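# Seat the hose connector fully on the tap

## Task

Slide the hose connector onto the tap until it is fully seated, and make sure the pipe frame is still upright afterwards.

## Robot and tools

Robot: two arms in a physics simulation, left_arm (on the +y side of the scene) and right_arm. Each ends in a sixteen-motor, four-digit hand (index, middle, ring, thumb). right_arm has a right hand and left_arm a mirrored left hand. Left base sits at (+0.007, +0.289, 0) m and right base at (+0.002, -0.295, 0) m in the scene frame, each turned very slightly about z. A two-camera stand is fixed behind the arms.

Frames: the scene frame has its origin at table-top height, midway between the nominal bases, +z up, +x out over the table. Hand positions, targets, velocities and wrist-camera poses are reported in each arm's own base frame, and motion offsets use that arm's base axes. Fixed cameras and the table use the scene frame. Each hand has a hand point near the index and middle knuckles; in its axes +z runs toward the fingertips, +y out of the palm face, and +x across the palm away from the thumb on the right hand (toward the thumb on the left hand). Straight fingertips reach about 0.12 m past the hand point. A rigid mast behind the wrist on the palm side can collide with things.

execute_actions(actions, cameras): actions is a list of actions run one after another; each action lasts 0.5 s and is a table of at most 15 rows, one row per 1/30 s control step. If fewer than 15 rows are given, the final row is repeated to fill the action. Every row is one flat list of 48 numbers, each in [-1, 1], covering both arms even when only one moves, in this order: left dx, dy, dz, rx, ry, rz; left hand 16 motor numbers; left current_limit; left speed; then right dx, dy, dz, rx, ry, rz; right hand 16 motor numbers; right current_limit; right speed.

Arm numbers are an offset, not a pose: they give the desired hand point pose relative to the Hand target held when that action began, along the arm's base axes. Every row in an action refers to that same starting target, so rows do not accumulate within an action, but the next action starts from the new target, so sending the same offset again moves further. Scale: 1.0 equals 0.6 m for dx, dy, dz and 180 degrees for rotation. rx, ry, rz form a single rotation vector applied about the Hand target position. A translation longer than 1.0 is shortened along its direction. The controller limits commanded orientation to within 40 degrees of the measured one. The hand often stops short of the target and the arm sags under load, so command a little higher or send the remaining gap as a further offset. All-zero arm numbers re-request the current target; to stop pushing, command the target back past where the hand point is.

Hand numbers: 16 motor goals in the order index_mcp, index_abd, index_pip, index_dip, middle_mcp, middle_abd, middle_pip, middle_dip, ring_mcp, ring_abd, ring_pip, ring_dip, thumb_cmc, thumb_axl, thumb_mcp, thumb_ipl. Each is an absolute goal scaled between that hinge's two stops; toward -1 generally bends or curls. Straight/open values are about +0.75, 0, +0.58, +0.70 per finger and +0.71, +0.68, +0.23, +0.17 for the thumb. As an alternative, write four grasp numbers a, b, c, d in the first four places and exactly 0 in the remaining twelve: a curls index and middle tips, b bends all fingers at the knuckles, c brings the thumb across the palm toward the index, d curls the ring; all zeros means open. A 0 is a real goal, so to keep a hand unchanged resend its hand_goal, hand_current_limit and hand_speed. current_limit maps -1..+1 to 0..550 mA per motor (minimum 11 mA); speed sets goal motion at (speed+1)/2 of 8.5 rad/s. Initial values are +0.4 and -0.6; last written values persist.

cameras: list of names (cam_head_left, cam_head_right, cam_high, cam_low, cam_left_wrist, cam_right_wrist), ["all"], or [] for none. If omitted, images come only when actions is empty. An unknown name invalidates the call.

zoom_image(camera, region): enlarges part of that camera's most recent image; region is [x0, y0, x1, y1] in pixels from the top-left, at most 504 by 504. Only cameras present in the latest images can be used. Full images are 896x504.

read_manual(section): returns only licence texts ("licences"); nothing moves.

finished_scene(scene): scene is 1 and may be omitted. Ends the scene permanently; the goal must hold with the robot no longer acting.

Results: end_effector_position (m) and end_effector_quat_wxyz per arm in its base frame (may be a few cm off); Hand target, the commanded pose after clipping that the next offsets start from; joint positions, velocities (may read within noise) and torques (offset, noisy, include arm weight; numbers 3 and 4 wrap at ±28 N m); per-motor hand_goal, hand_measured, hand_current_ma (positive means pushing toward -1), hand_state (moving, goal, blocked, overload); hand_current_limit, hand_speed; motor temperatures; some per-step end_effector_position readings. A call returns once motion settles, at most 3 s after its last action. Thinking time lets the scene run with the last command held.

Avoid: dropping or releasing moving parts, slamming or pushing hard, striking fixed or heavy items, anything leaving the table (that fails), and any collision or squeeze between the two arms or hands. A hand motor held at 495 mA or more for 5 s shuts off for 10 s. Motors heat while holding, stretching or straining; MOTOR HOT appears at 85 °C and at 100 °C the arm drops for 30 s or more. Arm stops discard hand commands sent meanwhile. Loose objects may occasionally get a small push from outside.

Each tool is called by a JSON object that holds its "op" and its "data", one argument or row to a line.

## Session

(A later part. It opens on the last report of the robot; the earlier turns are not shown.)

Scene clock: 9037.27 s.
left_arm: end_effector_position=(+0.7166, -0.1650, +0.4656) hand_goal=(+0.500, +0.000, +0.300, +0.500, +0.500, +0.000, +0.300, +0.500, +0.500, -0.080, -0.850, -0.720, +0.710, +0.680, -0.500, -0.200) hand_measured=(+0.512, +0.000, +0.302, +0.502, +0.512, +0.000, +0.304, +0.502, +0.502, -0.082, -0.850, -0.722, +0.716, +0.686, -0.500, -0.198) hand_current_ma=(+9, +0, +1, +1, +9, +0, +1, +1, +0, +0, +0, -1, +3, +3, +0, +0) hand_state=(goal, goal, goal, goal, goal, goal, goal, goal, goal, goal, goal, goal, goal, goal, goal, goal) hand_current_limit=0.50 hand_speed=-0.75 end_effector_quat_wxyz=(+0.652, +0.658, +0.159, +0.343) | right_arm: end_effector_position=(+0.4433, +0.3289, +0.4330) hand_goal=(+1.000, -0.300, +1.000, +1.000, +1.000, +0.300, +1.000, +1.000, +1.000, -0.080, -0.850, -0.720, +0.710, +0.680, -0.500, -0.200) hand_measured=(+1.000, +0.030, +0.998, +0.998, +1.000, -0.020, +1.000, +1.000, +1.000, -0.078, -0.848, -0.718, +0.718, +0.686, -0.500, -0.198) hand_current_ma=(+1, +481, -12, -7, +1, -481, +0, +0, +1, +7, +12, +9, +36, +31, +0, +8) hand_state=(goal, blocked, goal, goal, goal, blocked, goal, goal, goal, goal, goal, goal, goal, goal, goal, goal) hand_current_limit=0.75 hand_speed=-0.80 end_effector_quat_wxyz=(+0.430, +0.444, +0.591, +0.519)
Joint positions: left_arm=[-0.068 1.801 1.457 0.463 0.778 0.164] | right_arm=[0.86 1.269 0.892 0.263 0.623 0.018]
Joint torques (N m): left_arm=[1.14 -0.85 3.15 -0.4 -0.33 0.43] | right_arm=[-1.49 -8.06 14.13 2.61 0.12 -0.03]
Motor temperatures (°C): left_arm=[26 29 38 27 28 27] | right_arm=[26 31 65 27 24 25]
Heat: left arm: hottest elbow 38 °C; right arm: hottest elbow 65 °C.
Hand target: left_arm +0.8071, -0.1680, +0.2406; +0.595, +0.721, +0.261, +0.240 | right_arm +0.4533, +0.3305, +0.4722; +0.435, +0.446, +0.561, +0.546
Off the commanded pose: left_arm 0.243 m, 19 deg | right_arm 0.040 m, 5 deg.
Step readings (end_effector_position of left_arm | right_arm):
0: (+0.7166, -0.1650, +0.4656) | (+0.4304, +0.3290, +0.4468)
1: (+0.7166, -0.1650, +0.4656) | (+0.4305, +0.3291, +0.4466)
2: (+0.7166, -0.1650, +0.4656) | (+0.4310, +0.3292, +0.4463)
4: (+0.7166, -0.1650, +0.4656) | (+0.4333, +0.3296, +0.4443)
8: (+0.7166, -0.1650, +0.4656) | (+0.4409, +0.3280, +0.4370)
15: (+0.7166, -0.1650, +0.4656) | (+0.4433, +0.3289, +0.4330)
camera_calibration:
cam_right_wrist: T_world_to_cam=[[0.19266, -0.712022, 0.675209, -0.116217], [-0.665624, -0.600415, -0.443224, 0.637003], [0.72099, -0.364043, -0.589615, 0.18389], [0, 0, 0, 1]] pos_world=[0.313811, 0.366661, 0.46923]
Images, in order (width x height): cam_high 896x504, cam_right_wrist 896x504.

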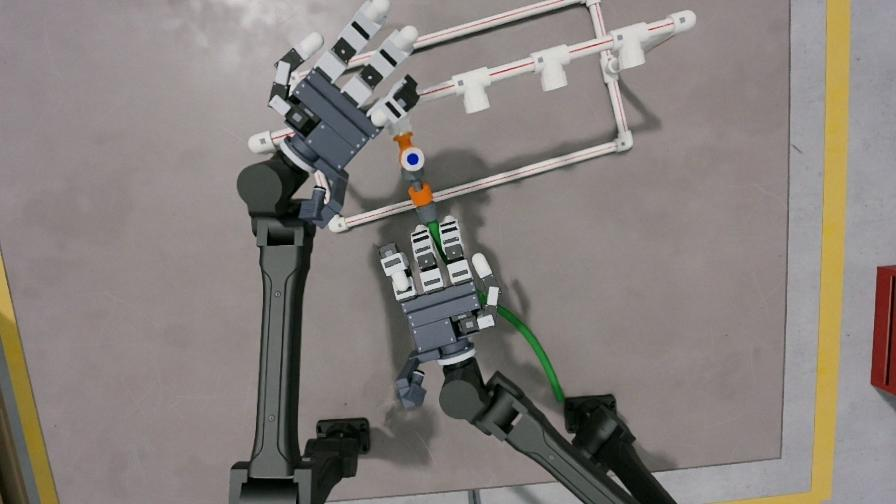

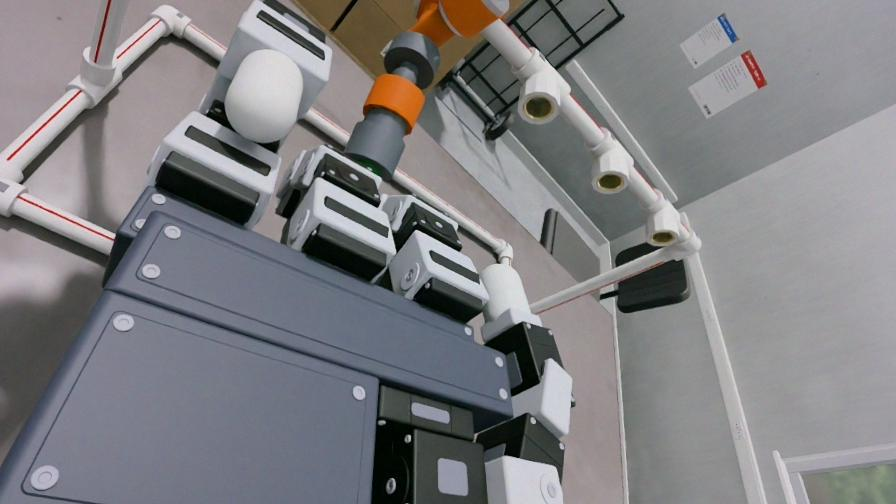

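{"op": "execute_actions", "data": {
  "actions": [
    [[0,0,0,0,0,0, 0.5,0.0,0.3,0.5, 0.5,0.0,0.3,0.5, 0.5,-0.08,-0.85,-0.72, 0.71,0.68,-0.5,-0.2, 0.5,-0.75, 0.01,0.003,0.015,0,0,0, 1.0,-0.30,1.0,1.0, 1.0,0.30,1.0,1.0, 1.0,-0.08,-0.85,-0.72, 0.71,0.68,-0.5,-0.2, 0.75,-0.8]]
  ],
  "cameras": ["cam_high","cam_right_wrist","cam_low"]
}}

{"op": "zoom_image", "data": {
  "camera": "cam_low",
  "region": [400, 180, 470, 240]
}}

{"op": "zoom_image", "data": {
  "camera": "cam_right_wrist",
  "region": [320, 0, 480, 140]
}}

Scene clock: 9048.33 s.
left_arm: end_effector_position=(+0.7176, -0.1651, +0.4656) hand_goal=(+0.500, +0.000, +0.300, +0.500, +0.500, +0.000, +0.300, +0.500, +0.500, -0.080, -0.850, -0.720, +0.710, +0.680, -0.500, -0.200) hand_measured=(+0.512, +0.000, +0.302, +0.502, +0.512, +0.000, +0.304, +0.502, +0.502, -0.082, -0.850, -0.722, +0.716, +0.686, -0.500, -0.198) hand_current_ma=(+9, +0, +1, +1, +9, +0, +1, +1, +0, +0, +0, -1, +3, +3, +0, +0) hand_state=(goal, goal, goal, goal, goal, goal, goal, goal, goal, goal, goal, goal, goal, goal, goal, goal) hand_current_limit=0.50 hand_speed=-0.75 end_effector_quat_wxyz=(+0.652, +0.658, +0.159, +0.343) | right_arm: end_effector_position=(+0.4470, +0.3295, +0.4432) hand_goal=(+1.000, -0.300, +1.000, +1.000, +1.000, +0.300, +1.000, +1.000, +1.000, -0.080, -0.850, -0.720, +0.710, +0.680, -0.500, -0.200) hand_measured=(+1.000, +0.030, +1.000, +0.998, +1.000, -0.020, +1.000, +1.000, +1.000, -0.078, -0.848, -0.718, +0.718, +0.686, -0.500, -0.198) hand_current_ma=(+1, +481, -1, -6, +1, -481, +0, +0, +1, +7, +12, +9, +36, +31, +0, +8) hand_state=(goal, blocked, goal, goal, goal, blocked, goal, goal, goal, goal, goal, goal, goal, goal, goal, goal) hand_current_limit=0.75 hand_speed=-0.80 end_effector_quat_wxyz=(+0.430, +0.444, +0.585, +0.525)
Joint positions: left_arm=[-0.068 1.804 1.461 0.463 0.778 0.164] | right_arm=[0.854 1.273 0.914 0.263 0.616 0.018]
Joint torques (N m): left_arm=[1.14 -1.08 2.88 -0.44 -0.32 0.42] | right_arm=[-1.61 -8.06 14.83 1.74 0.09 -0.03]
Motor temperatures (°C): left_arm=[26 29 38 27 28 27] | right_arm=[26 30 67 27 24 25]
Heat: left arm: hottest elbow 38 °C; right arm: hottest elbow 67 °C.
Hand target: left_arm +0.8072, -0.1680, +0.2404; +0.595, +0.721, +0.261, +0.240 | right_arm +0.4594, +0.3323, +0.4812; +0.435, +0.446, +0.560, +0.546
Off the commanded pose: left_arm 0.242 m, 19 deg | right_arm 0.040 m, 4 deg.
Step readings (end_effector_position of left_arm | right_arm):
0: (+0.7166, -0.1650, +0.4656) | (+0.4433, +0.3289, +0.4330)
1: (+0.7166, -0.1650, +0.4656) | (+0.4433, +0.3289, +0.4330)
2: (+0.7166, -0.1650, +0.4656) | (+0.4433, +0.3291, +0.4334)
4: (+0.7166, -0.1650, +0.4656) | (+0.4437, +0.3293, +0.4349)
8: (+0.7166, -0.1650, +0.4656) | (+0.4454, +0.3290, +0.4411)
15: (+0.7175, -0.1650, +0.4654) | (+0.4465, +0.3292, +0.4442)
camera_calibration:
cam_right_wrist: T_world_to_cam=[[0.185681, -0.721287, 0.667284, -0.113802], [-0.660109, -0.594597, -0.459033, 0.647011], [0.727859, -0.355246, -0.586533, 0.180172], [0, 0, 0, 1]] pos_world=[0.317089, 0.366632, 0.478614]
Images, in order (width x height): cam_high 896x504, cam_low 896x504, cam_right_wrist 896x504.

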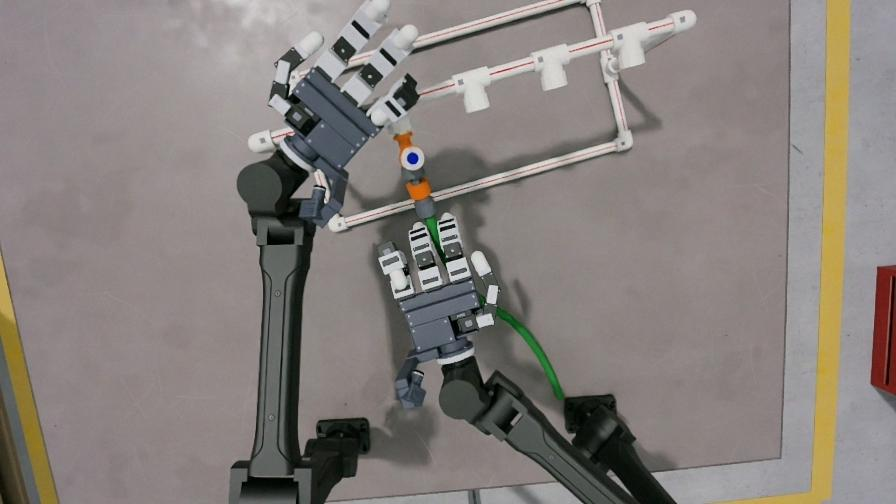

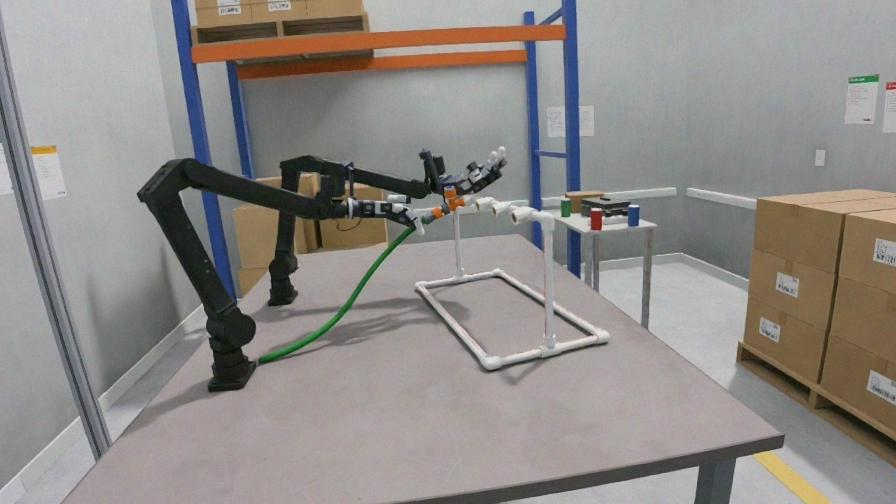

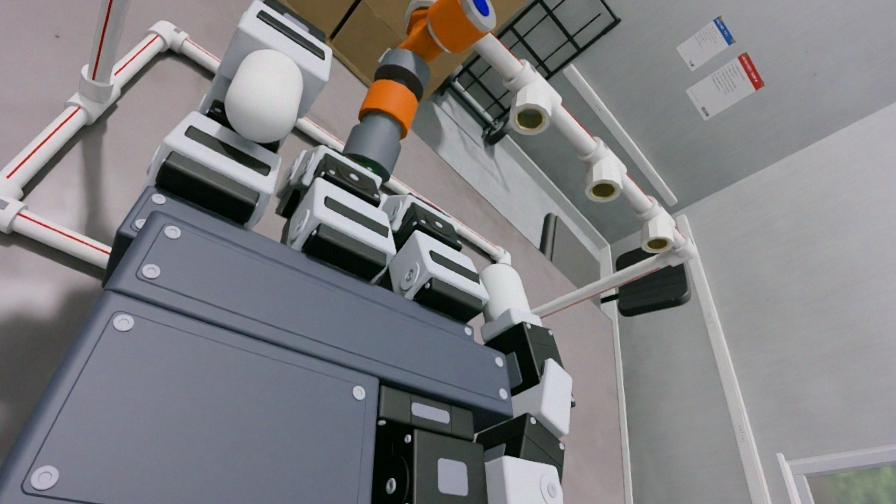

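Scaled by 7.200.

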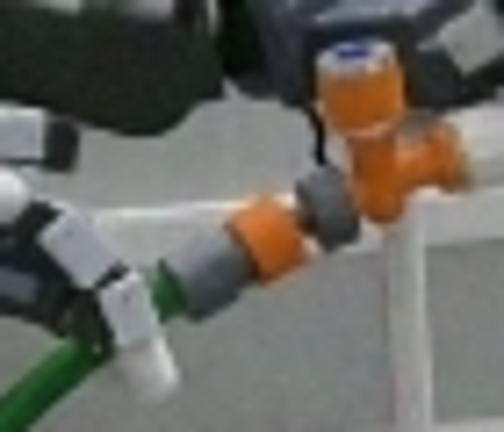

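Scaled by 3.150.

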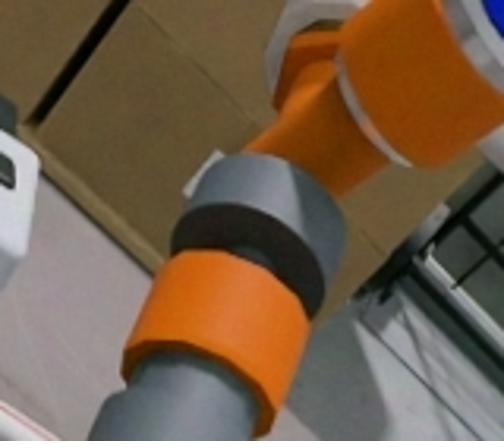

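{"op": "execute_actions", "data": {
  "actions": [
    [[0,0,0,0,0,0, 0.5,0.0,0.3,0.5, 0.5,0.0,0.3,0.5, 0.5,-0.08,-0.85,-0.72, 0.71,0.68,-0.5,-0.2, 0.5,-0.75, 0.018,0.004,0.004,0,0,0, 1.0,-0.30,1.0,1.0, 1.0,0.30,1.0,1.0, 1.0,-0.08,-0.85,-0.72, 0.71,0.68,-0.5,-0.2, 0.75,-0.8]]
  ],
  "cameras": ["cam_high","cam_right_wrist","cam_low"]
}}

{"op": "zoom_image", "data": {
  "camera": "cam_right_wrist",
  "region": [320, 0, 480, 140]
}}

{"op": "zoom_image", "data": {
  "camera": "cam_low",
  "region": [400, 180, 470, 240]
}}

Scene clock: 9056.83 s.
left_arm: end_effector_position=(+0.7204, -0.1652, +0.4658) hand_goal=(+0.500, +0.000, +0.300, +0.500, +0.500, +0.000, +0.300, +0.500, +0.500, -0.080, -0.850, -0.720, +0.710, +0.680, -0.500, -0.200) hand_measured=(+0.512, +0.000, +0.302, +0.502, +0.512, +0.000, +0.304, +0.502, +0.502, -0.082, -0.850, -0.722, +0.716, +0.686, -0.500, -0.198) hand_current_ma=(+9, +0, +1, +1, +9, +0, +1, +1, +1, +0, +0, -1, +3, +3, +0, +0) hand_state=(goal, goal, goal, goal, goal, goal, goal, goal, goal, goal, goal, goal, goal, goal, goal, goal) hand_current_limit=0.50 hand_speed=-0.75 end_effector_quat_wxyz=(+0.652, +0.657, +0.158, +0.344) | right_arm: end_effector_position=(+0.4532, +0.3324, +0.4412) hand_goal=(+1.000, -0.300, +1.000, +1.000, +1.000, +0.300, +1.000, +1.000, +1.000, -0.080, -0.850, -0.720, +0.710, +0.680, -0.500, -0.200) hand_measured=(+1.000, +0.030, +1.000, +1.000, +1.000, -0.020, +1.000, +1.000, +1.000, -0.078, -0.848, -0.718, +0.718, +0.686, -0.500, -0.198) hand_current_ma=(+1, +481, +0, +0, +1, -481, +0, +0, +1, +7, +12, +9, +36, +31, +0, +8) hand_state=(goal, blocked, goal, goal, goal, blocked, goal, goal, goal, goal, goal, goal, goal, goal, goal, goal) hand_current_limit=0.75 hand_speed=-0.80 end_effector_quat_wxyz=(+0.429, +0.443, +0.588, +0.523)
Joint positions: left_arm=[-0.068 1.812 1.471 0.463 0.778 0.164] | right_arm=[0.846 1.287 0.927 0.257 0.605 0.018]
Joint torques (N m): left_arm=[1.49 -1.26 2.58 -0.59 -0.35 0.43] | right_arm=[-2.08 -7.94 15.56 1.85 -0.04 -0.04]
Motor temperatures (°C): left_arm=[26 29 38 27 28 27] | right_arm=[26 30 68 27 24 25]
Heat: left arm: hottest elbow 38 °C; right arm: hottest elbow 68 °C.
Hand target: left_arm +0.8071, -0.1680, +0.2405; +0.595, +0.721, +0.261, +0.240 | right_arm +0.4702, +0.3346, +0.4836; +0.435, +0.447, +0.560, +0.546
Off the commanded pose: left_arm 0.242 m, 19 deg | right_arm 0.046 m, 4 deg.
Step readings (end_effector_position of left_arm | right_arm):
0: (+0.7176, -0.1651, +0.4656) | (+0.4470, +0.3295, +0.4432)
1: (+0.7176, -0.1651, +0.4656) | (+0.4470, +0.3296, +0.4432)
2: (+0.7176, -0.1651, +0.4656) | (+0.4474, +0.3299, +0.4435)
4: (+0.7180, -0.1651, +0.4656) | (+0.4489, +0.3307, +0.4433)
8: (+0.7194, -0.1652, +0.4656) | (+0.4522, +0.3324, +0.4409)
15: (+0.7202, -0.1652, +0.4659) | (+0.4530, +0.3325, +0.4412)
camera_calibration:
cam_right_wrist: T_world_to_cam=[[0.19218, -0.717113, 0.669937, -0.117001], [-0.660902, -0.599218, -0.451826, 0.650674], [0.725449, -0.355931, -0.589099, 0.177978], [0, 0, 0, 1]] pos_world=[0.323403, 0.36934, 0.477221]
Images, in order (width x height): cam_high 896x504, cam_low 896x504, cam_right_wrist 896x504.

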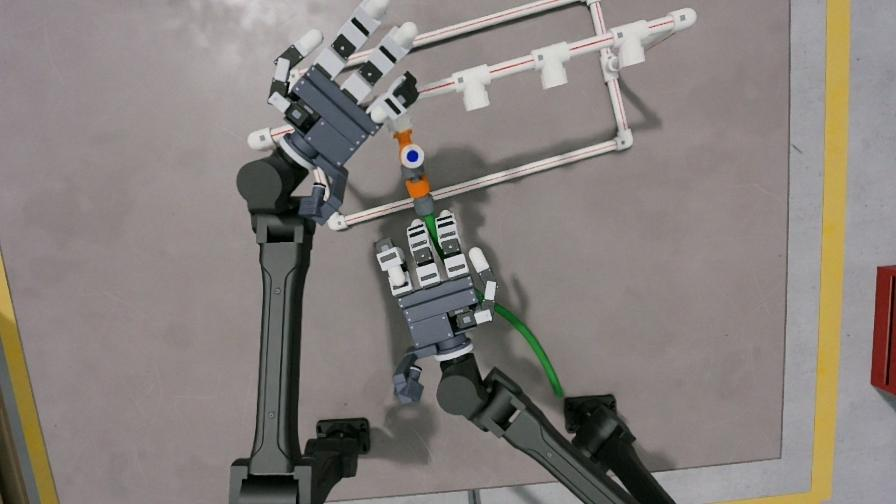

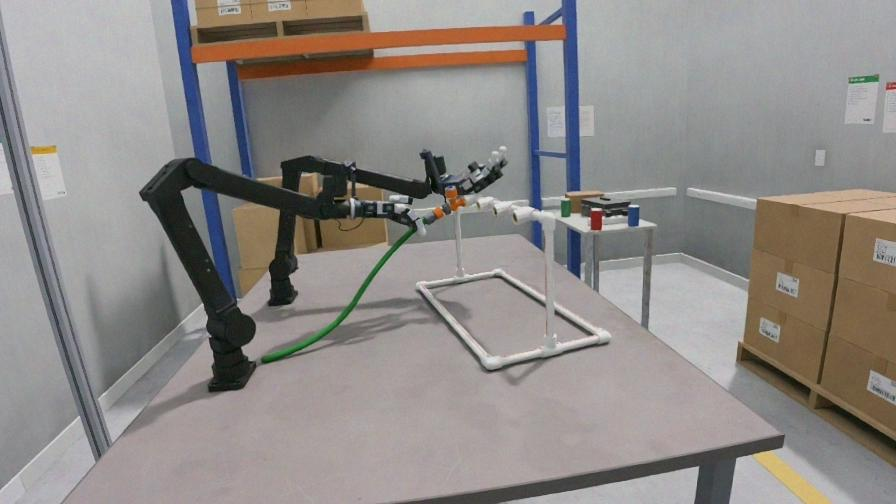

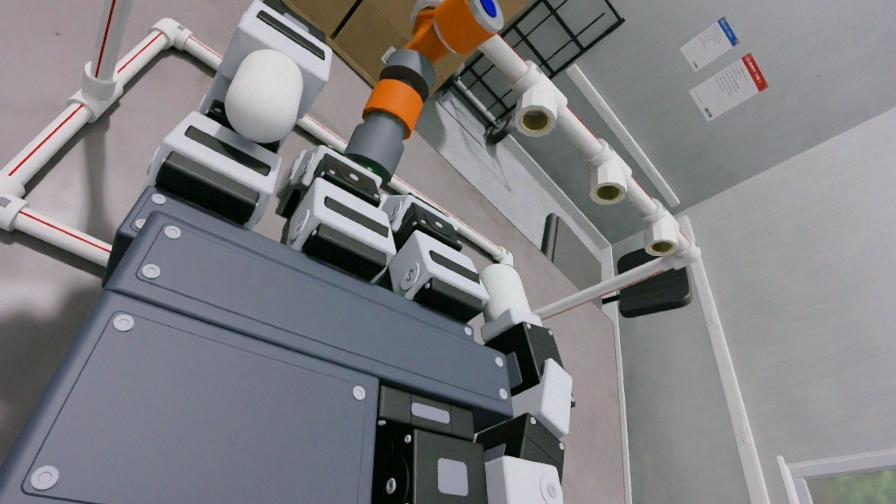

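Scaled by 3.150.

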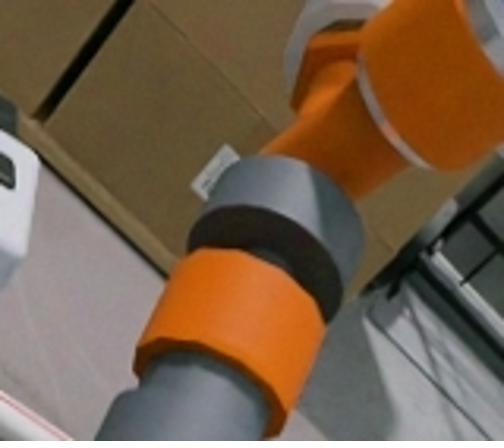

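Scaled by 7.200.

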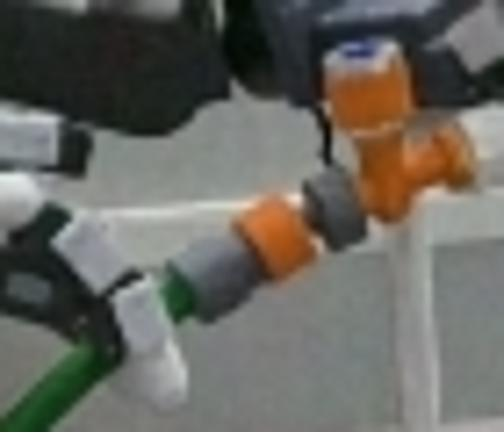

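{"op": "execute_actions", "data": {
  "actions": [
    [[-0.05,0,-0.04,0,0,0, 0.5,0.0,0.3,0.5, 0.5,0.0,0.3,0.5, 0.5,-0.08,-0.85,-0.72, 0.71,0.68,-0.5,-0.2, 0.5,-0.75, 0,0,-0.006,0,0,0, 1.0,-0.30,1.0,1.0, 1.0,0.30,1.0,1.0, 1.0,-0.08,-0.85,-0.72, 0.71,0.68,-0.5,-0.2, 0.75,-0.8]],
    [[-0.05,0,-0.04,0,0,0, 0.5,0.0,0.3,0.5, 0.5,0.0,0.3,0.5, 0.5,-0.08,-0.85,-0.72, 0.71,0.68,-0.5,-0.2, 0.5,-0.75, 0,0,-0.006,0,0,0, 1.0,-0.30,1.0,1.0, 1.0,0.30,1.0,1.0, 1.0,-0.08,-0.85,-0.72, 0.71,0.68,-0.5,-0.2, 0.75,-0.8]]
  ],
  "cameras": ["cam_high","cam_right_wrist"]
}}

{"op": "zoom_image", "data": {
  "camera": "cam_right_wrist",
  "region": [320, 0, 480, 140]
}}

Scene clock: 9072.40 s.
left_arm: end_effector_position=(+0.6867, -0.1663, +0.4642) hand_goal=(+0.500, +0.000, +0.300, +0.500, +0.500, +0.000, +0.300, +0.500, +0.500, -0.080, -0.850, -0.720, +0.710, +0.680, -0.500, -0.200) hand_measured=(+0.512, +0.000, +0.302, +0.502, +0.512, +0.000, +0.304, +0.502, +0.502, -0.082, -0.850, -0.722, +0.716, +0.686, -0.500, -0.198) hand_current_ma=(+9, +0, +1, +1, +9, +0, +1, +1, +0, +0, +0, -1, +3, +3, +0, +0) hand_state=(goal, goal, goal, goal, goal, goal, goal, goal, goal, goal, goal, goal, goal, goal, goal, goal) hand_current_limit=0.50 hand_speed=-0.75 end_effector_quat_wxyz=(+0.653, +0.639, +0.132, +0.385) | right_arm: end_effector_position=(+0.4536, +0.3328, +0.4404) hand_goal=(+1.000, -0.300, +1.000, +1.000, +1.000, +0.300, +1.000, +1.000, +1.000, -0.080, -0.850, -0.720, +0.710, +0.680, -0.500, -0.200) hand_measured=(+1.000, +0.030, +1.000, +1.000, +1.000, -0.020, +1.000, +1.000, +1.000, -0.078, -0.848, -0.718, +0.718, +0.686, -0.500, -0.198) hand_current_ma=(+1, +481, +0, +0, +1, -481, +0, +0, +1, +7, +12, +9, +36, +31, +0, +8) hand_state=(goal, blocked, goal, goal, goal, blocked, goal, goal, goal, goal, goal, goal, goal, goal, goal, goal) hand_current_limit=0.75 hand_speed=-0.80 end_effector_quat_wxyz=(+0.429, +0.443, +0.589, +0.523)
Joint positions: left_arm=[-0.076 1.769 1.361 0.612 0.748 0.19] | right_arm=[0.846 1.289 0.927 0.257 0.605 0.018]
Joint torques (N m): left_arm=[0.67 -0.73 -3.75 -0.95 0.17 0.08] | right_arm=[-2.14 -7.47 14.72 2.61 -0.05 -0.04]
Motor temperatures (°C): left_arm=[26 29 38 27 28 27] | right_arm=[26 30 71 27 24 25]
Heat: left arm: hottest elbow 38 °C; right arm: hottest elbow 71 °C.
Hand target: left_arm +0.7472, -0.1681, +0.1925; +0.595, +0.721, +0.261, +0.240 | right_arm +0.4703, +0.3346, +0.4762; +0.435, +0.447, +0.561, +0.545
Off the commanded pose: left_arm 0.279 m, 25 deg | right_arm 0.040 m, 4 deg.
Step readings (end_effector_position of left_arm | right_arm):
0: (+0.7204, -0.1652, +0.4661) | (+0.4532, +0.3324, +0.4412)
1: (+0.7204, -0.1652, +0.4661) | (+0.4532, +0.3324, +0.4412)
2: (+0.7203, -0.1652, +0.4660) | (+0.4533, +0.3325, +0.4410)
4: (+0.7197, -0.1646, +0.4661) | (+0.4534, +0.3326, +0.4408)
8: (+0.7178, -0.1635, +0.4673) | (+0.4534, +0.3326, +0.4408)
15: (+0.7165, -0.1628, +0.4679) | (+0.4534, +0.3326, +0.4408)
16: (+0.7164, -0.1628, +0.4680) | (+0.4534, +0.3326, +0.4408)
17: (+0.7157, -0.1623, +0.4682) | (+0.4534, +0.3326, +0.4408)
19: (+0.7135, -0.1611, +0.4688) | (+0.4535, +0.3327, +0.4406)
23: (+0.7054, -0.1619, +0.4684) | (+0.4535, +0.3327, +0.4406)
30: (+0.6953, -0.1659, +0.4671) | (+0.4535, +0.3327, +0.4406)
camera_calibration:
cam_right_wrist: T_world_to_cam=[[0.192794, -0.716367, 0.670558, -0.117025], [-0.661372, -0.599692, -0.450507, 0.650519], [0.724857, -0.356633, -0.589402, 0.177954], [0, 0, 0, 1]] pos_world=[0.323805, 0.369743, 0.476423]
Images, in order (width x height): cam_high 896x504, cam_right_wrist 896x504.

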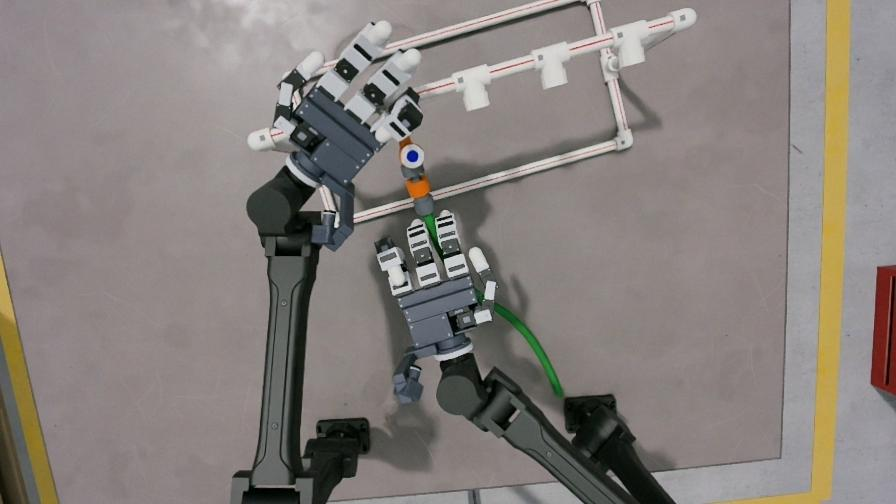

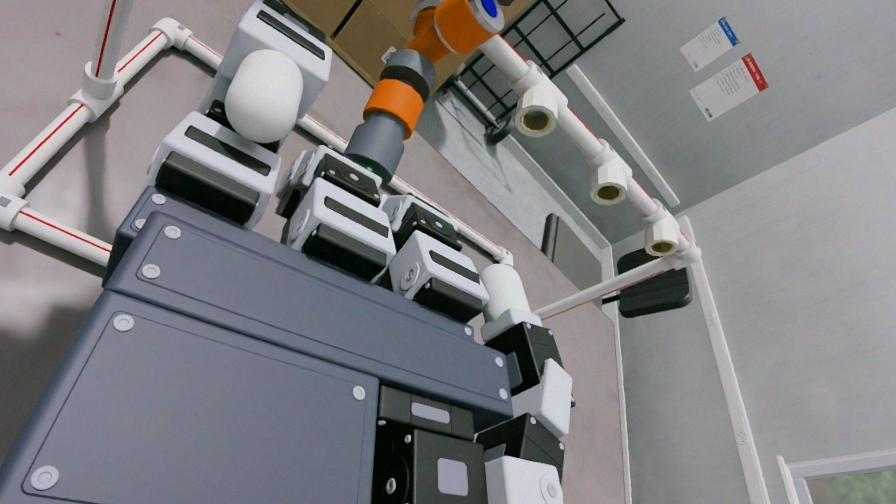

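Scaled by 3.150.

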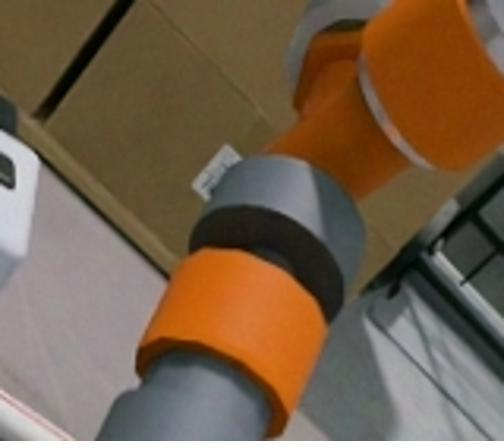

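{"op": "execute_actions", "data": {
  "actions": [
    [[0,0,0,0,0,0, 0.5,0.0,0.3,0.5, 0.5,0.0,0.3,0.5, 0.5,-0.08,-0.85,-0.72, 0.71,0.68,-0.5,-0.2, 0.5,-0.75, 0.025,0.006,0.004,0,0,0, 1.0,-0.30,1.0,1.0, 1.0,0.30,1.0,1.0, 1.0,-0.08,-0.85,-0.72, 0.71,0.68,-0.5,-0.2, 0.75,-0.8]]
  ],
  "cameras": ["cam_high","cam_right_wrist"]
}}

{"op": "zoom_image", "data": {
  "camera": "cam_right_wrist",
  "region": [320, 0, 480, 140]
}}

Scene clock: 9084.57 s.
left_arm: end_effector_position=(+0.6824, -0.1662, +0.4640) hand_goal=(+0.500, +0.000, +0.300, +0.500, +0.500, +0.000, +0.300, +0.500, +0.500, -0.080, -0.850, -0.720, +0.710, +0.680, -0.500, -0.200) hand_measured=(+0.512, +0.000, +0.302, +0.502, +0.512, +0.000, +0.304, +0.502, +0.494, -0.082, -0.850, -0.722, +0.716, +0.686, -0.500, -0.198) hand_current_ma=(+9, +0, +1, +1, +9, +0, +1, +1, -3, +0, +0, -1, +3, +3, +0, +0) hand_state=(goal, goal, goal, goal, goal, goal, goal, goal, goal, goal, goal, goal, goal, goal, goal, goal) hand_current_limit=0.50 hand_speed=-0.75 end_effector_quat_wxyz=(+0.651, +0.635, +0.127, +0.397) | right_arm: end_effector_position=(+0.4614, +0.3362, +0.4403) hand_goal=(+1.000, -0.300, +1.000, +1.000, +1.000, +0.300, +1.000, +1.000, +1.000, -0.080, -0.850, -0.720, +0.710, +0.680, -0.500, -0.200) hand_measured=(+1.000, +0.030, +1.000, +1.000, +1.000, -0.020, +1.000, +1.000, +1.000, -0.078, -0.848, -0.718, +0.718, +0.686, -0.500, -0.198) hand_current_ma=(+2, +481, +0, +0, +1, -481, +0, +0, +1, +7, +12, +9, +36, +31, +0, +8) hand_state=(goal, blocked, goal, goal, goal, blocked, goal, goal, goal, goal, goal, goal, goal, goal, goal, goal) hand_current_limit=0.75 hand_speed=-0.80 end_effector_quat_wxyz=(+0.427, +0.443, +0.590, +0.523)
Joint positions: left_arm=[-0.077 1.767 1.347 0.64 0.737 0.2] | right_arm=[0.837 1.308 0.945 0.257 0.592 0.018]
Joint torques (N m): left_arm=[0.91 -1.38 -5.01 -1.1 0.45 -0.05] | right_arm=[-2.78 -7.06 15.73 2.52 -0.26 -0.05]
Motor temperatures (°C): left_arm=[26 29 38 27 28 27] | right_arm=[26 30 72 27 24 25]
Heat: left arm: hottest elbow 38 °C; right arm: hottest elbow 72 °C.
Hand target: left_arm +0.7471, -0.1682, +0.1927; +0.595, +0.721, +0.261, +0.240 | right_arm +0.4852, +0.3383, +0.4788; +0.435, +0.446, +0.560, +0.546
Off the commanded pose: left_arm 0.279 m, 26 deg | right_arm 0.045 m, 4 deg.
Step readings (end_effector_position of left_arm | right_arm):
0: (+0.6867, -0.1663, +0.4642) | (+0.4536, +0.3328, +0.4404)
1: (+0.6867, -0.1663, +0.4640) | (+0.4535, +0.3330, +0.4404)
2: (+0.6864, -0.1663, +0.4640) | (+0.4537, +0.3336, +0.4402)
4: (+0.6855, -0.1664, +0.4639) | (+0.4548, +0.3347, +0.4399)
8: (+0.6841, -0.1662, +0.4639) | (+0.4587, +0.3357, +0.4399)
15: (+0.6829, -0.1661, +0.4638) | (+0.4614, +0.3362, +0.4403)
camera_calibration:
cam_right_wrist: T_world_to_cam=[[0.196759, -0.715704, 0.670114, -0.11792], [-0.659959, -0.602134, -0.449321, 0.65732], [0.725079, -0.35384, -0.590811, 0.173078], [0, 0, 0, 1]] pos_world=[0.331511, 0.37264, 0.476624]
Images, in order (width x height): cam_high 896x504, cam_right_wrist 896x504.

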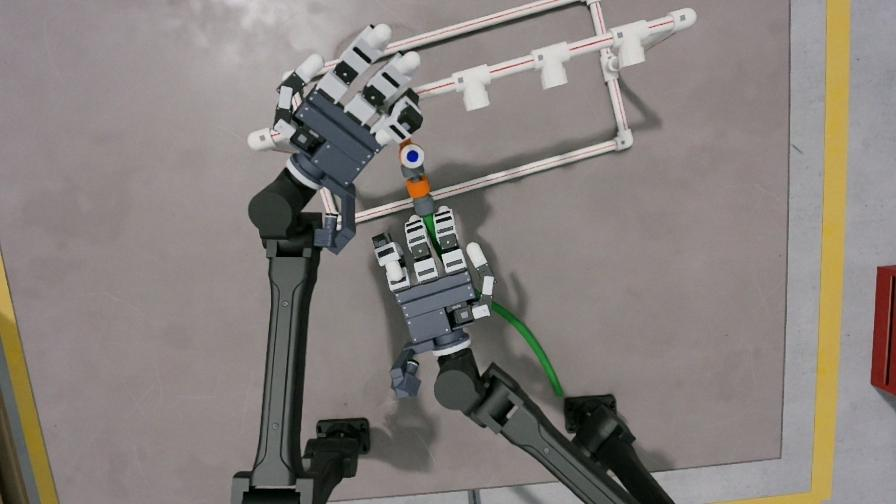

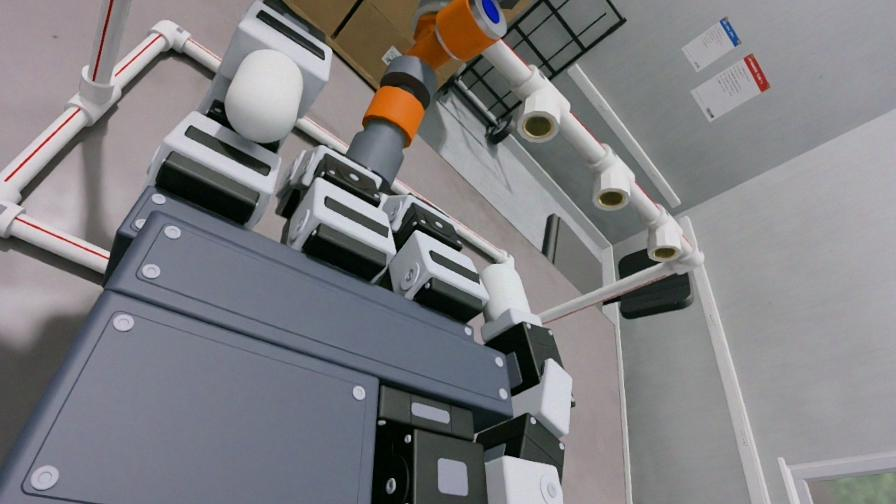

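Scaled by 3.150.

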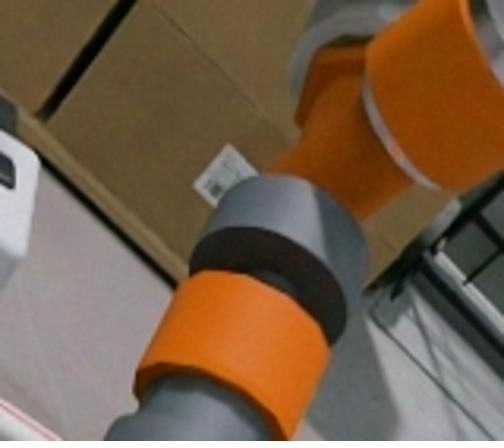

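{"op": "zoom_image", "data": {
  "camera": "cam_high",
  "region": [380, 110, 460, 240]
}}

{"op": "execute_actions", "data": {
  "actions": [],
  "cameras": ["cam_low"]
}}

{"op": "zoom_image", "data": {
  "camera": "cam_low",
  "region": [390, 170, 480, 250]
}}

Scaled by 3.877.

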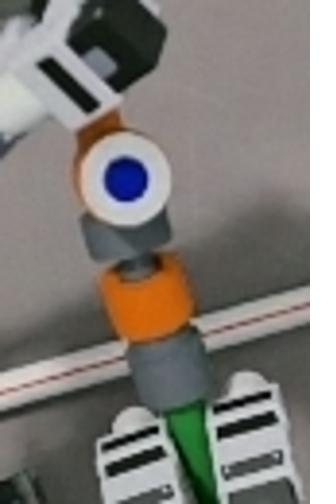

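Scene clock: 9091.20 s.
left_arm: end_effector_position=(+0.6824, -0.1662, +0.4640) hand_goal=(+0.500, +0.000, +0.300, +0.500, +0.500, +0.000, +0.300, +0.500, +0.500, -0.080, -0.850, -0.720, +0.710, +0.680, -0.500, -0.200) hand_measured=(+0.512, +0.000, +0.302, +0.502, +0.512, +0.000, +0.304, +0.502, +0.494, -0.082, -0.850, -0.722, +0.716, +0.686, -0.500, -0.198) hand_current_ma=(+9, +0, +1, +1, +9, +0, +1, +1, -3, +0, +0, -1, +3, +3, +0, +0) hand_state=(goal, goal, goal, goal, goal, goal, goal, goal, goal, goal, goal, goal, goal, goal, goal, goal) hand_current_limit=0.50 hand_speed=-0.75 end_effector_quat_wxyz=(+0.651, +0.635, +0.127, +0.397) | right_arm: end_effector_position=(+0.4614, +0.3362, +0.4403) hand_goal=(+1.000, -0.300, +1.000, +1.000, +1.000, +0.300, +1.000, +1.000, +1.000, -0.080, -0.850, -0.720, +0.710, +0.680, -0.500, -0.200) hand_measured=(+1.000, +0.030, +1.000, +1.000, +1.000, -0.020, +1.000, +1.000, +1.000, -0.078, -0.848, -0.718, +0.718, +0.686, -0.500, -0.198) hand_current_ma=(+2, +481, +0, +0, +1, -481, +0, +0, +1, +7, +12, +9, +36, +31, +0, +8) hand_state=(goal, blocked, goal, goal, goal, blocked, goal, goal, goal, goal, goal, goal, goal, goal, goal, goal) hand_current_limit=0.75 hand_speed=-0.80 end_effector_quat_wxyz=(+0.427, +0.443, +0.590, +0.523)
Joint positions: left_arm=[-0.077 1.767 1.347 0.64 0.737 0.2] | right_arm=[0.837 1.308 0.945 0.257 0.592 0.018]
Joint velocities: within noise
Joint torques (N m): left_arm=[1.32 -1.26 -5.04 -1.13 0.46 -0.03] | right_arm=[-2.78 -7.12 15.73 2.51 -0.26 -0.06]
Motor temperatures (°C): left_arm=[26 29 38 27 28 27] | right_arm=[26 30 71 27 24 25]
Heat: left arm: hottest elbow 38 °C; right arm: hottest elbow 71 °C.
Hand target: left_arm +0.7471, -0.1682, +0.1927; +0.595, +0.721, +0.261, +0.240 | right_arm +0.4852, +0.3383, +0.4788; +0.435, +0.446, +0.560, +0.546
Off the commanded pose: left_arm 0.279 m, 26 deg | right_arm 0.045 m, 4 deg.
Images, in order (width x height): cam_low 896x504.

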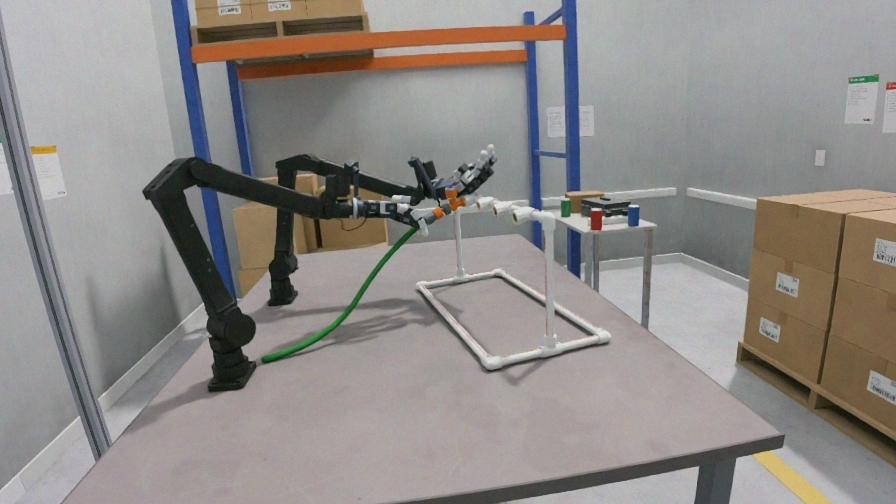

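Scaled by 5.600.

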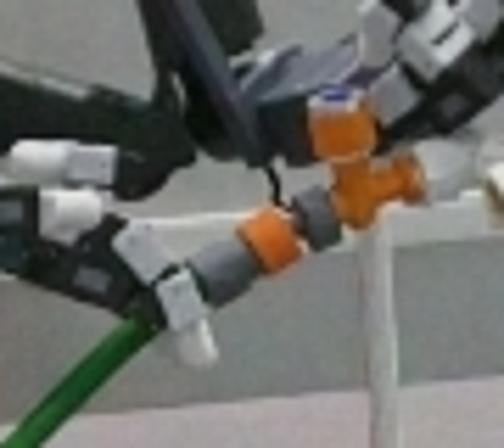

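{"op": "execute_actions", "data": {
  "actions": [
    [[0,0,0,0,0,0, 0.5,0.0,0.3,0.5, 0.5,0.0,0.3,0.5, 0.5,-0.08,-0.85,-0.72, 0.71,0.68,-0.5,-0.2, 0.5,-0.75, 0.02,0.006,0.002,0,0,0, 1.0,-0.30,1.0,1.0, 1.0,0.30,1.0,1.0, 1.0,-0.08,-0.85,-0.72, 0.71,0.68,-0.5,-0.2, 0.75,-0.8]]
  ],
  "cameras": ["cam_high","cam_right_wrist"]
}}

{"op": "zoom_image", "data": {
  "camera": "cam_right_wrist",
  "region": [280, 0, 480, 200]
}}

{"op": "zoom_image", "data": {
  "camera": "cam_high",
  "region": [380, 110, 460, 240]
}}

Scene clock: 9103.60 s.
left_arm: end_effector_position=(+0.6824, -0.1662, +0.4640) hand_goal=(+0.500, +0.000, +0.300, +0.500, +0.500, +0.000, +0.300, +0.500, +0.500, -0.080, -0.850, -0.720, +0.710, +0.680, -0.500, -0.200) hand_measured=(+0.512, +0.000, +0.302, +0.502, +0.512, +0.000, +0.304, +0.502, +0.494, -0.082, -0.850, -0.722, +0.716, +0.686, -0.500, -0.198) hand_current_ma=(+9, +0, +1, +1, +9, +0, +1, +1, -3, +0, +0, -1, +3, +3, +0, +0) hand_state=(goal, goal, goal, goal, goal, goal, goal, goal, goal, goal, goal, goal, goal, goal, goal, goal) hand_current_limit=0.50 hand_speed=-0.75 end_effector_quat_wxyz=(+0.651, +0.635, +0.127, +0.397) | right_arm: end_effector_position=(+0.4718, +0.3382, +0.4408) hand_goal=(+1.000, -0.300, +1.000, +1.000, +1.000, +0.300, +1.000, +1.000, +1.000, -0.080, -0.850, -0.720, +0.710, +0.680, -0.500, -0.200) hand_measured=(+1.000, +0.030, +1.000, +1.000, +1.000, -0.020, +1.000, +1.000, +1.000, -0.078, -0.848, -0.718, +0.718, +0.686, -0.500, -0.198) hand_current_ma=(+3, +481, +1, +0, +2, -481, +1, +0, +1, +7, +12, +9, +36, +31, +0, +8) hand_state=(goal, blocked, goal, goal, goal, blocked, goal, goal, goal, goal, goal, goal, goal, goal, goal, goal) hand_current_limit=0.75 hand_speed=-0.80 end_effector_quat_wxyz=(+0.427, +0.444, +0.589, +0.522)
Joint positions: left_arm=[-0.077 1.767 1.347 0.64 0.737 0.2] | right_arm=[0.823 1.331 0.968 0.257 0.581 0.018]
Joint torques (N m): left_arm=[1.2 -1.2 -5.19 -1.01 0.45 -0.05] | right_arm=[-2.78 -7.18 16.13 2.47 -0.35 -0.06]
Motor temperatures (°C): left_arm=[26 29 39 27 28 27] | right_arm=[26 31 69 27 24 25]
Heat: left arm: hottest elbow 39 °C; right arm: hottest elbow 69 °C.
Hand target: left_arm +0.7471, -0.1682, +0.1926; +0.595, +0.721, +0.261, +0.240 | right_arm +0.4972, +0.3418, +0.4800; +0.435, +0.446, +0.560, +0.546
Off the commanded pose: left_arm 0.279 m, 26 deg | right_arm 0.047 m, 4 deg.
Step readings (end_effector_position of left_arm | right_arm):
0: (+0.6824, -0.1662, +0.4640) | (+0.4614, +0.3362, +0.4403)
1: (+0.6824, -0.1662, +0.4640) | (+0.4614, +0.3363, +0.4403)
2: (+0.6824, -0.1662, +0.4640) | (+0.4617, +0.3365, +0.4403)
4: (+0.6824, -0.1662, +0.4640) | (+0.4642, +0.3368, +0.4404)
8: (+0.6824, -0.1662, +0.4640) | (+0.4709, +0.3380, +0.4410)
15: (+0.6824, -0.1662, +0.4640) | (+0.4718, +0.3382, +0.4408)
camera_calibration:
cam_right_wrist: T_world_to_cam=[[0.19541, -0.716754, 0.669387, -0.117469], [-0.661989, -0.599993, -0.449199, 0.665798], [0.723592, -0.355349, -0.591728, 0.16818], [0, 0, 0, 1]] pos_world=[0.342012, 0.37504, 0.477224]
Images, in order (width x height): cam_high 896x504, cam_right_wrist 896x504.

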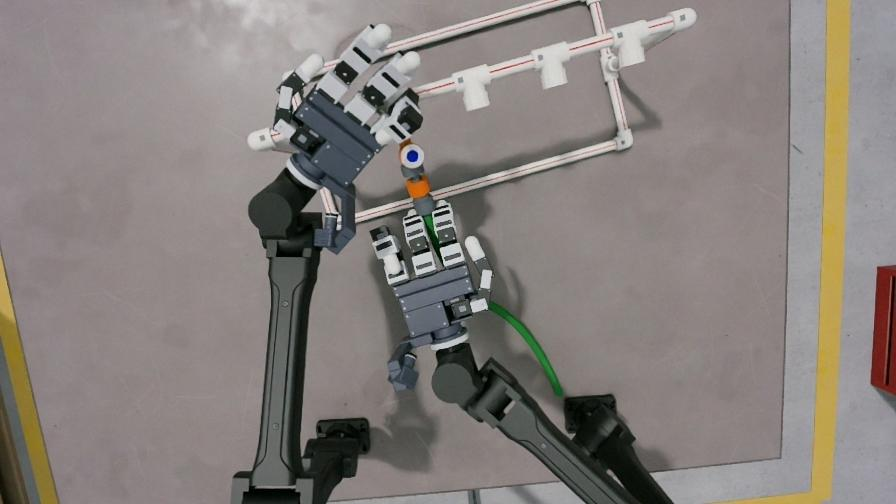

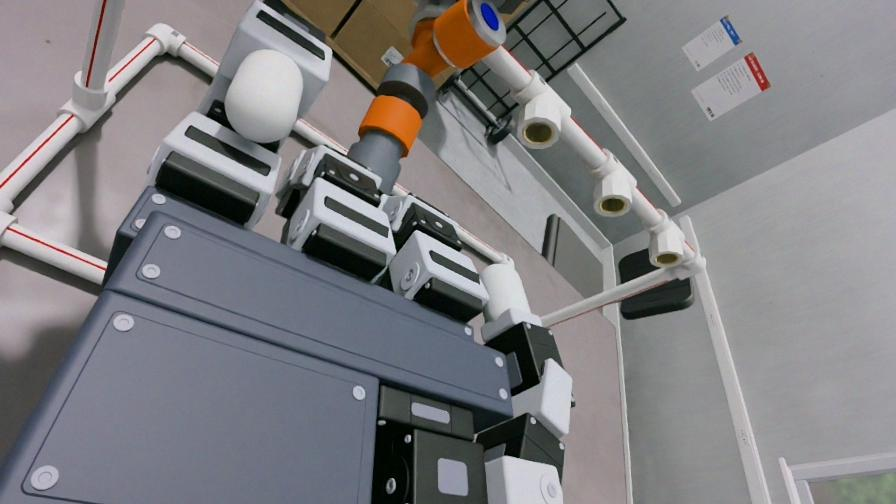

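Scaled by 2.520.

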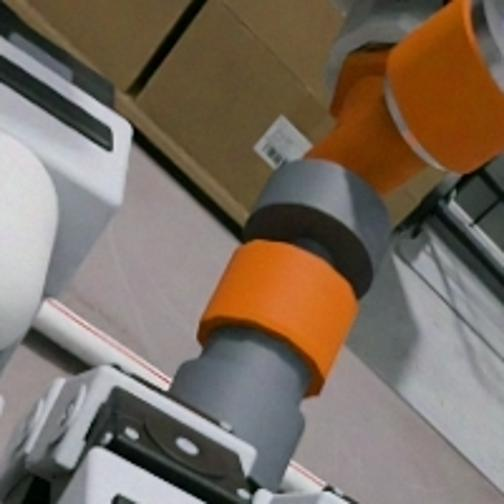

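Scaled by 3.877.

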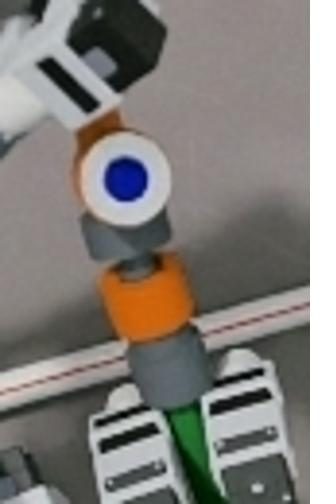

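{"op": "execute_actions", "data": {
  "actions": [],
  "cameras": ["cam_low", "cam_head_right"]
}}

{"op": "zoom_image", "data": {
  "camera": "cam_low",
  "region": [390, 170, 480, 250]
}}

{"op": "zoom_image", "data": {
  "camera": "cam_head_right",
  "region": [200, 50, 440, 220]
}}

Scene clock: 9119.87 s.
left_arm: end_effector_position=(+0.6824, -0.1662, +0.4640) hand_goal=(+0.500, +0.000, +0.300, +0.500, +0.500, +0.000, +0.300, +0.500, +0.500, -0.080, -0.850, -0.720, +0.710, +0.680, -0.500, -0.200) hand_measured=(+0.512, +0.000, +0.302, +0.502, +0.512, +0.000, +0.304, +0.502, +0.494, -0.082, -0.850, -0.722, +0.716, +0.686, -0.500, -0.198) hand_current_ma=(+9, +0, +1, +1, +9, +0, +1, +1, -3, +0, +0, -1, +3, +3, +0, +0) hand_state=(goal, goal, goal, goal, goal, goal, goal, goal, goal, goal, goal, goal, goal, goal, goal, goal) hand_current_limit=0.50 hand_speed=-0.75 end_effector_quat_wxyz=(+0.651, +0.635, +0.127, +0.397) | right_arm: end_effector_position=(+0.4718, +0.3382, +0.4408) hand_goal=(+1.000, -0.300, +1.000, +1.000, +1.000, +0.300, +1.000, +1.000, +1.000, -0.080, -0.850, -0.720, +0.710, +0.680, -0.500, -0.200) hand_measured=(+1.000, +0.030, +1.000, +1.000, +1.000, -0.020, +1.000, +1.000, +1.000, -0.078, -0.848, -0.718, +0.718, +0.686, -0.500, -0.198) hand_current_ma=(+3, +481, +1, +0, +2, -481, +1, +0, +1, +7, +12, +9, +36, +31, +0, +8) hand_state=(goal, blocked, goal, goal, goal, blocked, goal, goal, goal, goal, goal, goal, goal, goal, goal, goal) hand_current_limit=0.75 hand_speed=-0.80 end_effector_quat_wxyz=(+0.427, +0.444, +0.589, +0.522)
Joint positions: left_arm=[-0.077 1.767 1.347 0.64 0.737 0.2] | right_arm=[0.823 1.331 0.968 0.257 0.581 0.018]
Joint velocities: within noise
Joint torques (N m): left_arm=[0.56 -1.26 -5.23 -1.05 0.47 -0.08] | right_arm=[-2.78 -7.18 16.13 2.45 -0.36 -0.06]
Motor temperatures (°C): left_arm=[26 28 39 27 28 27] | right_arm=[26 30 68 27 24 25]
Heat: left arm: hottest elbow 39 °C; right arm: hottest elbow 68 °C.
Hand target: left_arm +0.7471, -0.1682, +0.1926; +0.595, +0.721, +0.261, +0.240 | right_arm +0.4972, +0.3418, +0.4800; +0.435, +0.446, +0.560, +0.546
Off the commanded pose: left_arm 0.279 m, 26 deg | right_arm 0.047 m, 4 deg.
Images, in order (width x height): cam_head_right 896x504, cam_low 896x504.

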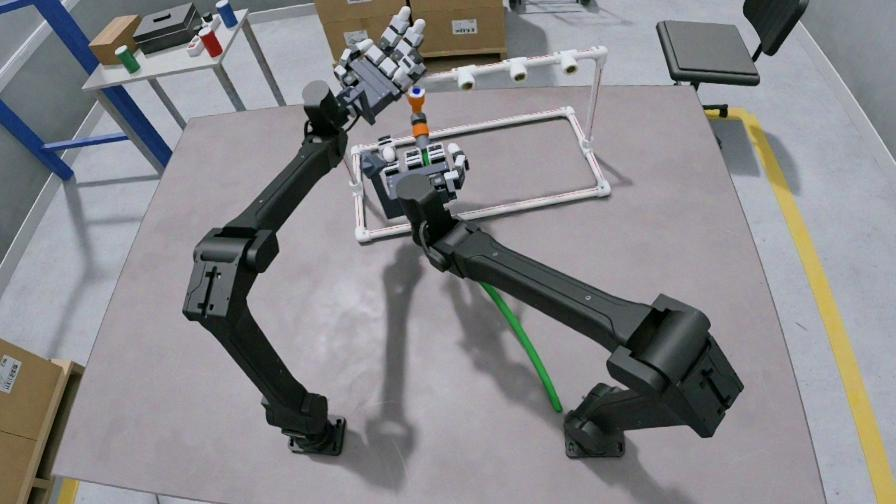

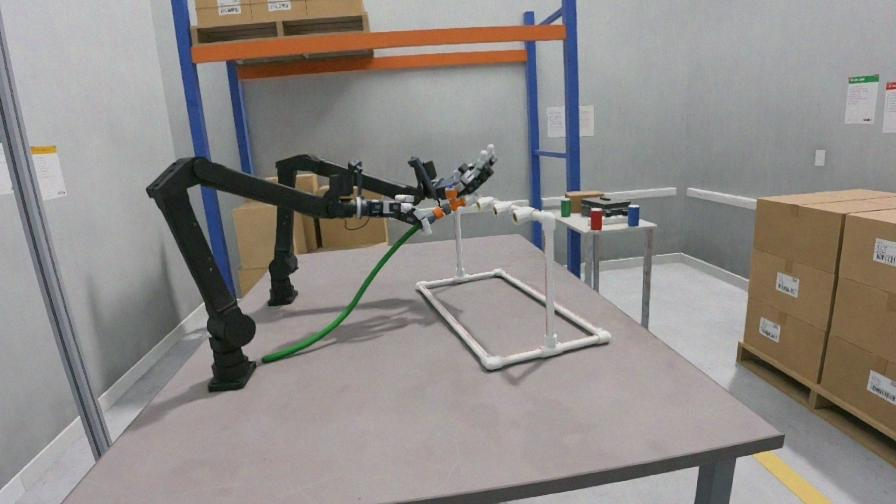

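Scaled by 5.600.

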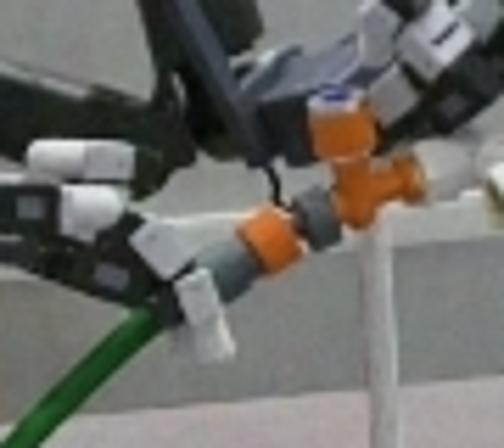

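Scaled by 2.100.

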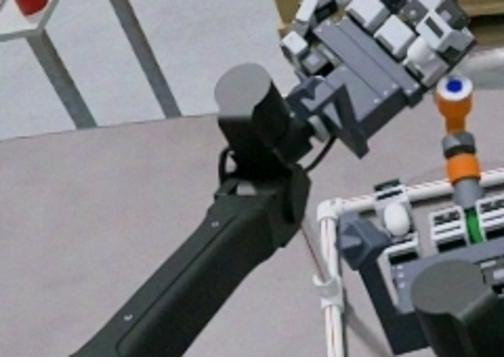

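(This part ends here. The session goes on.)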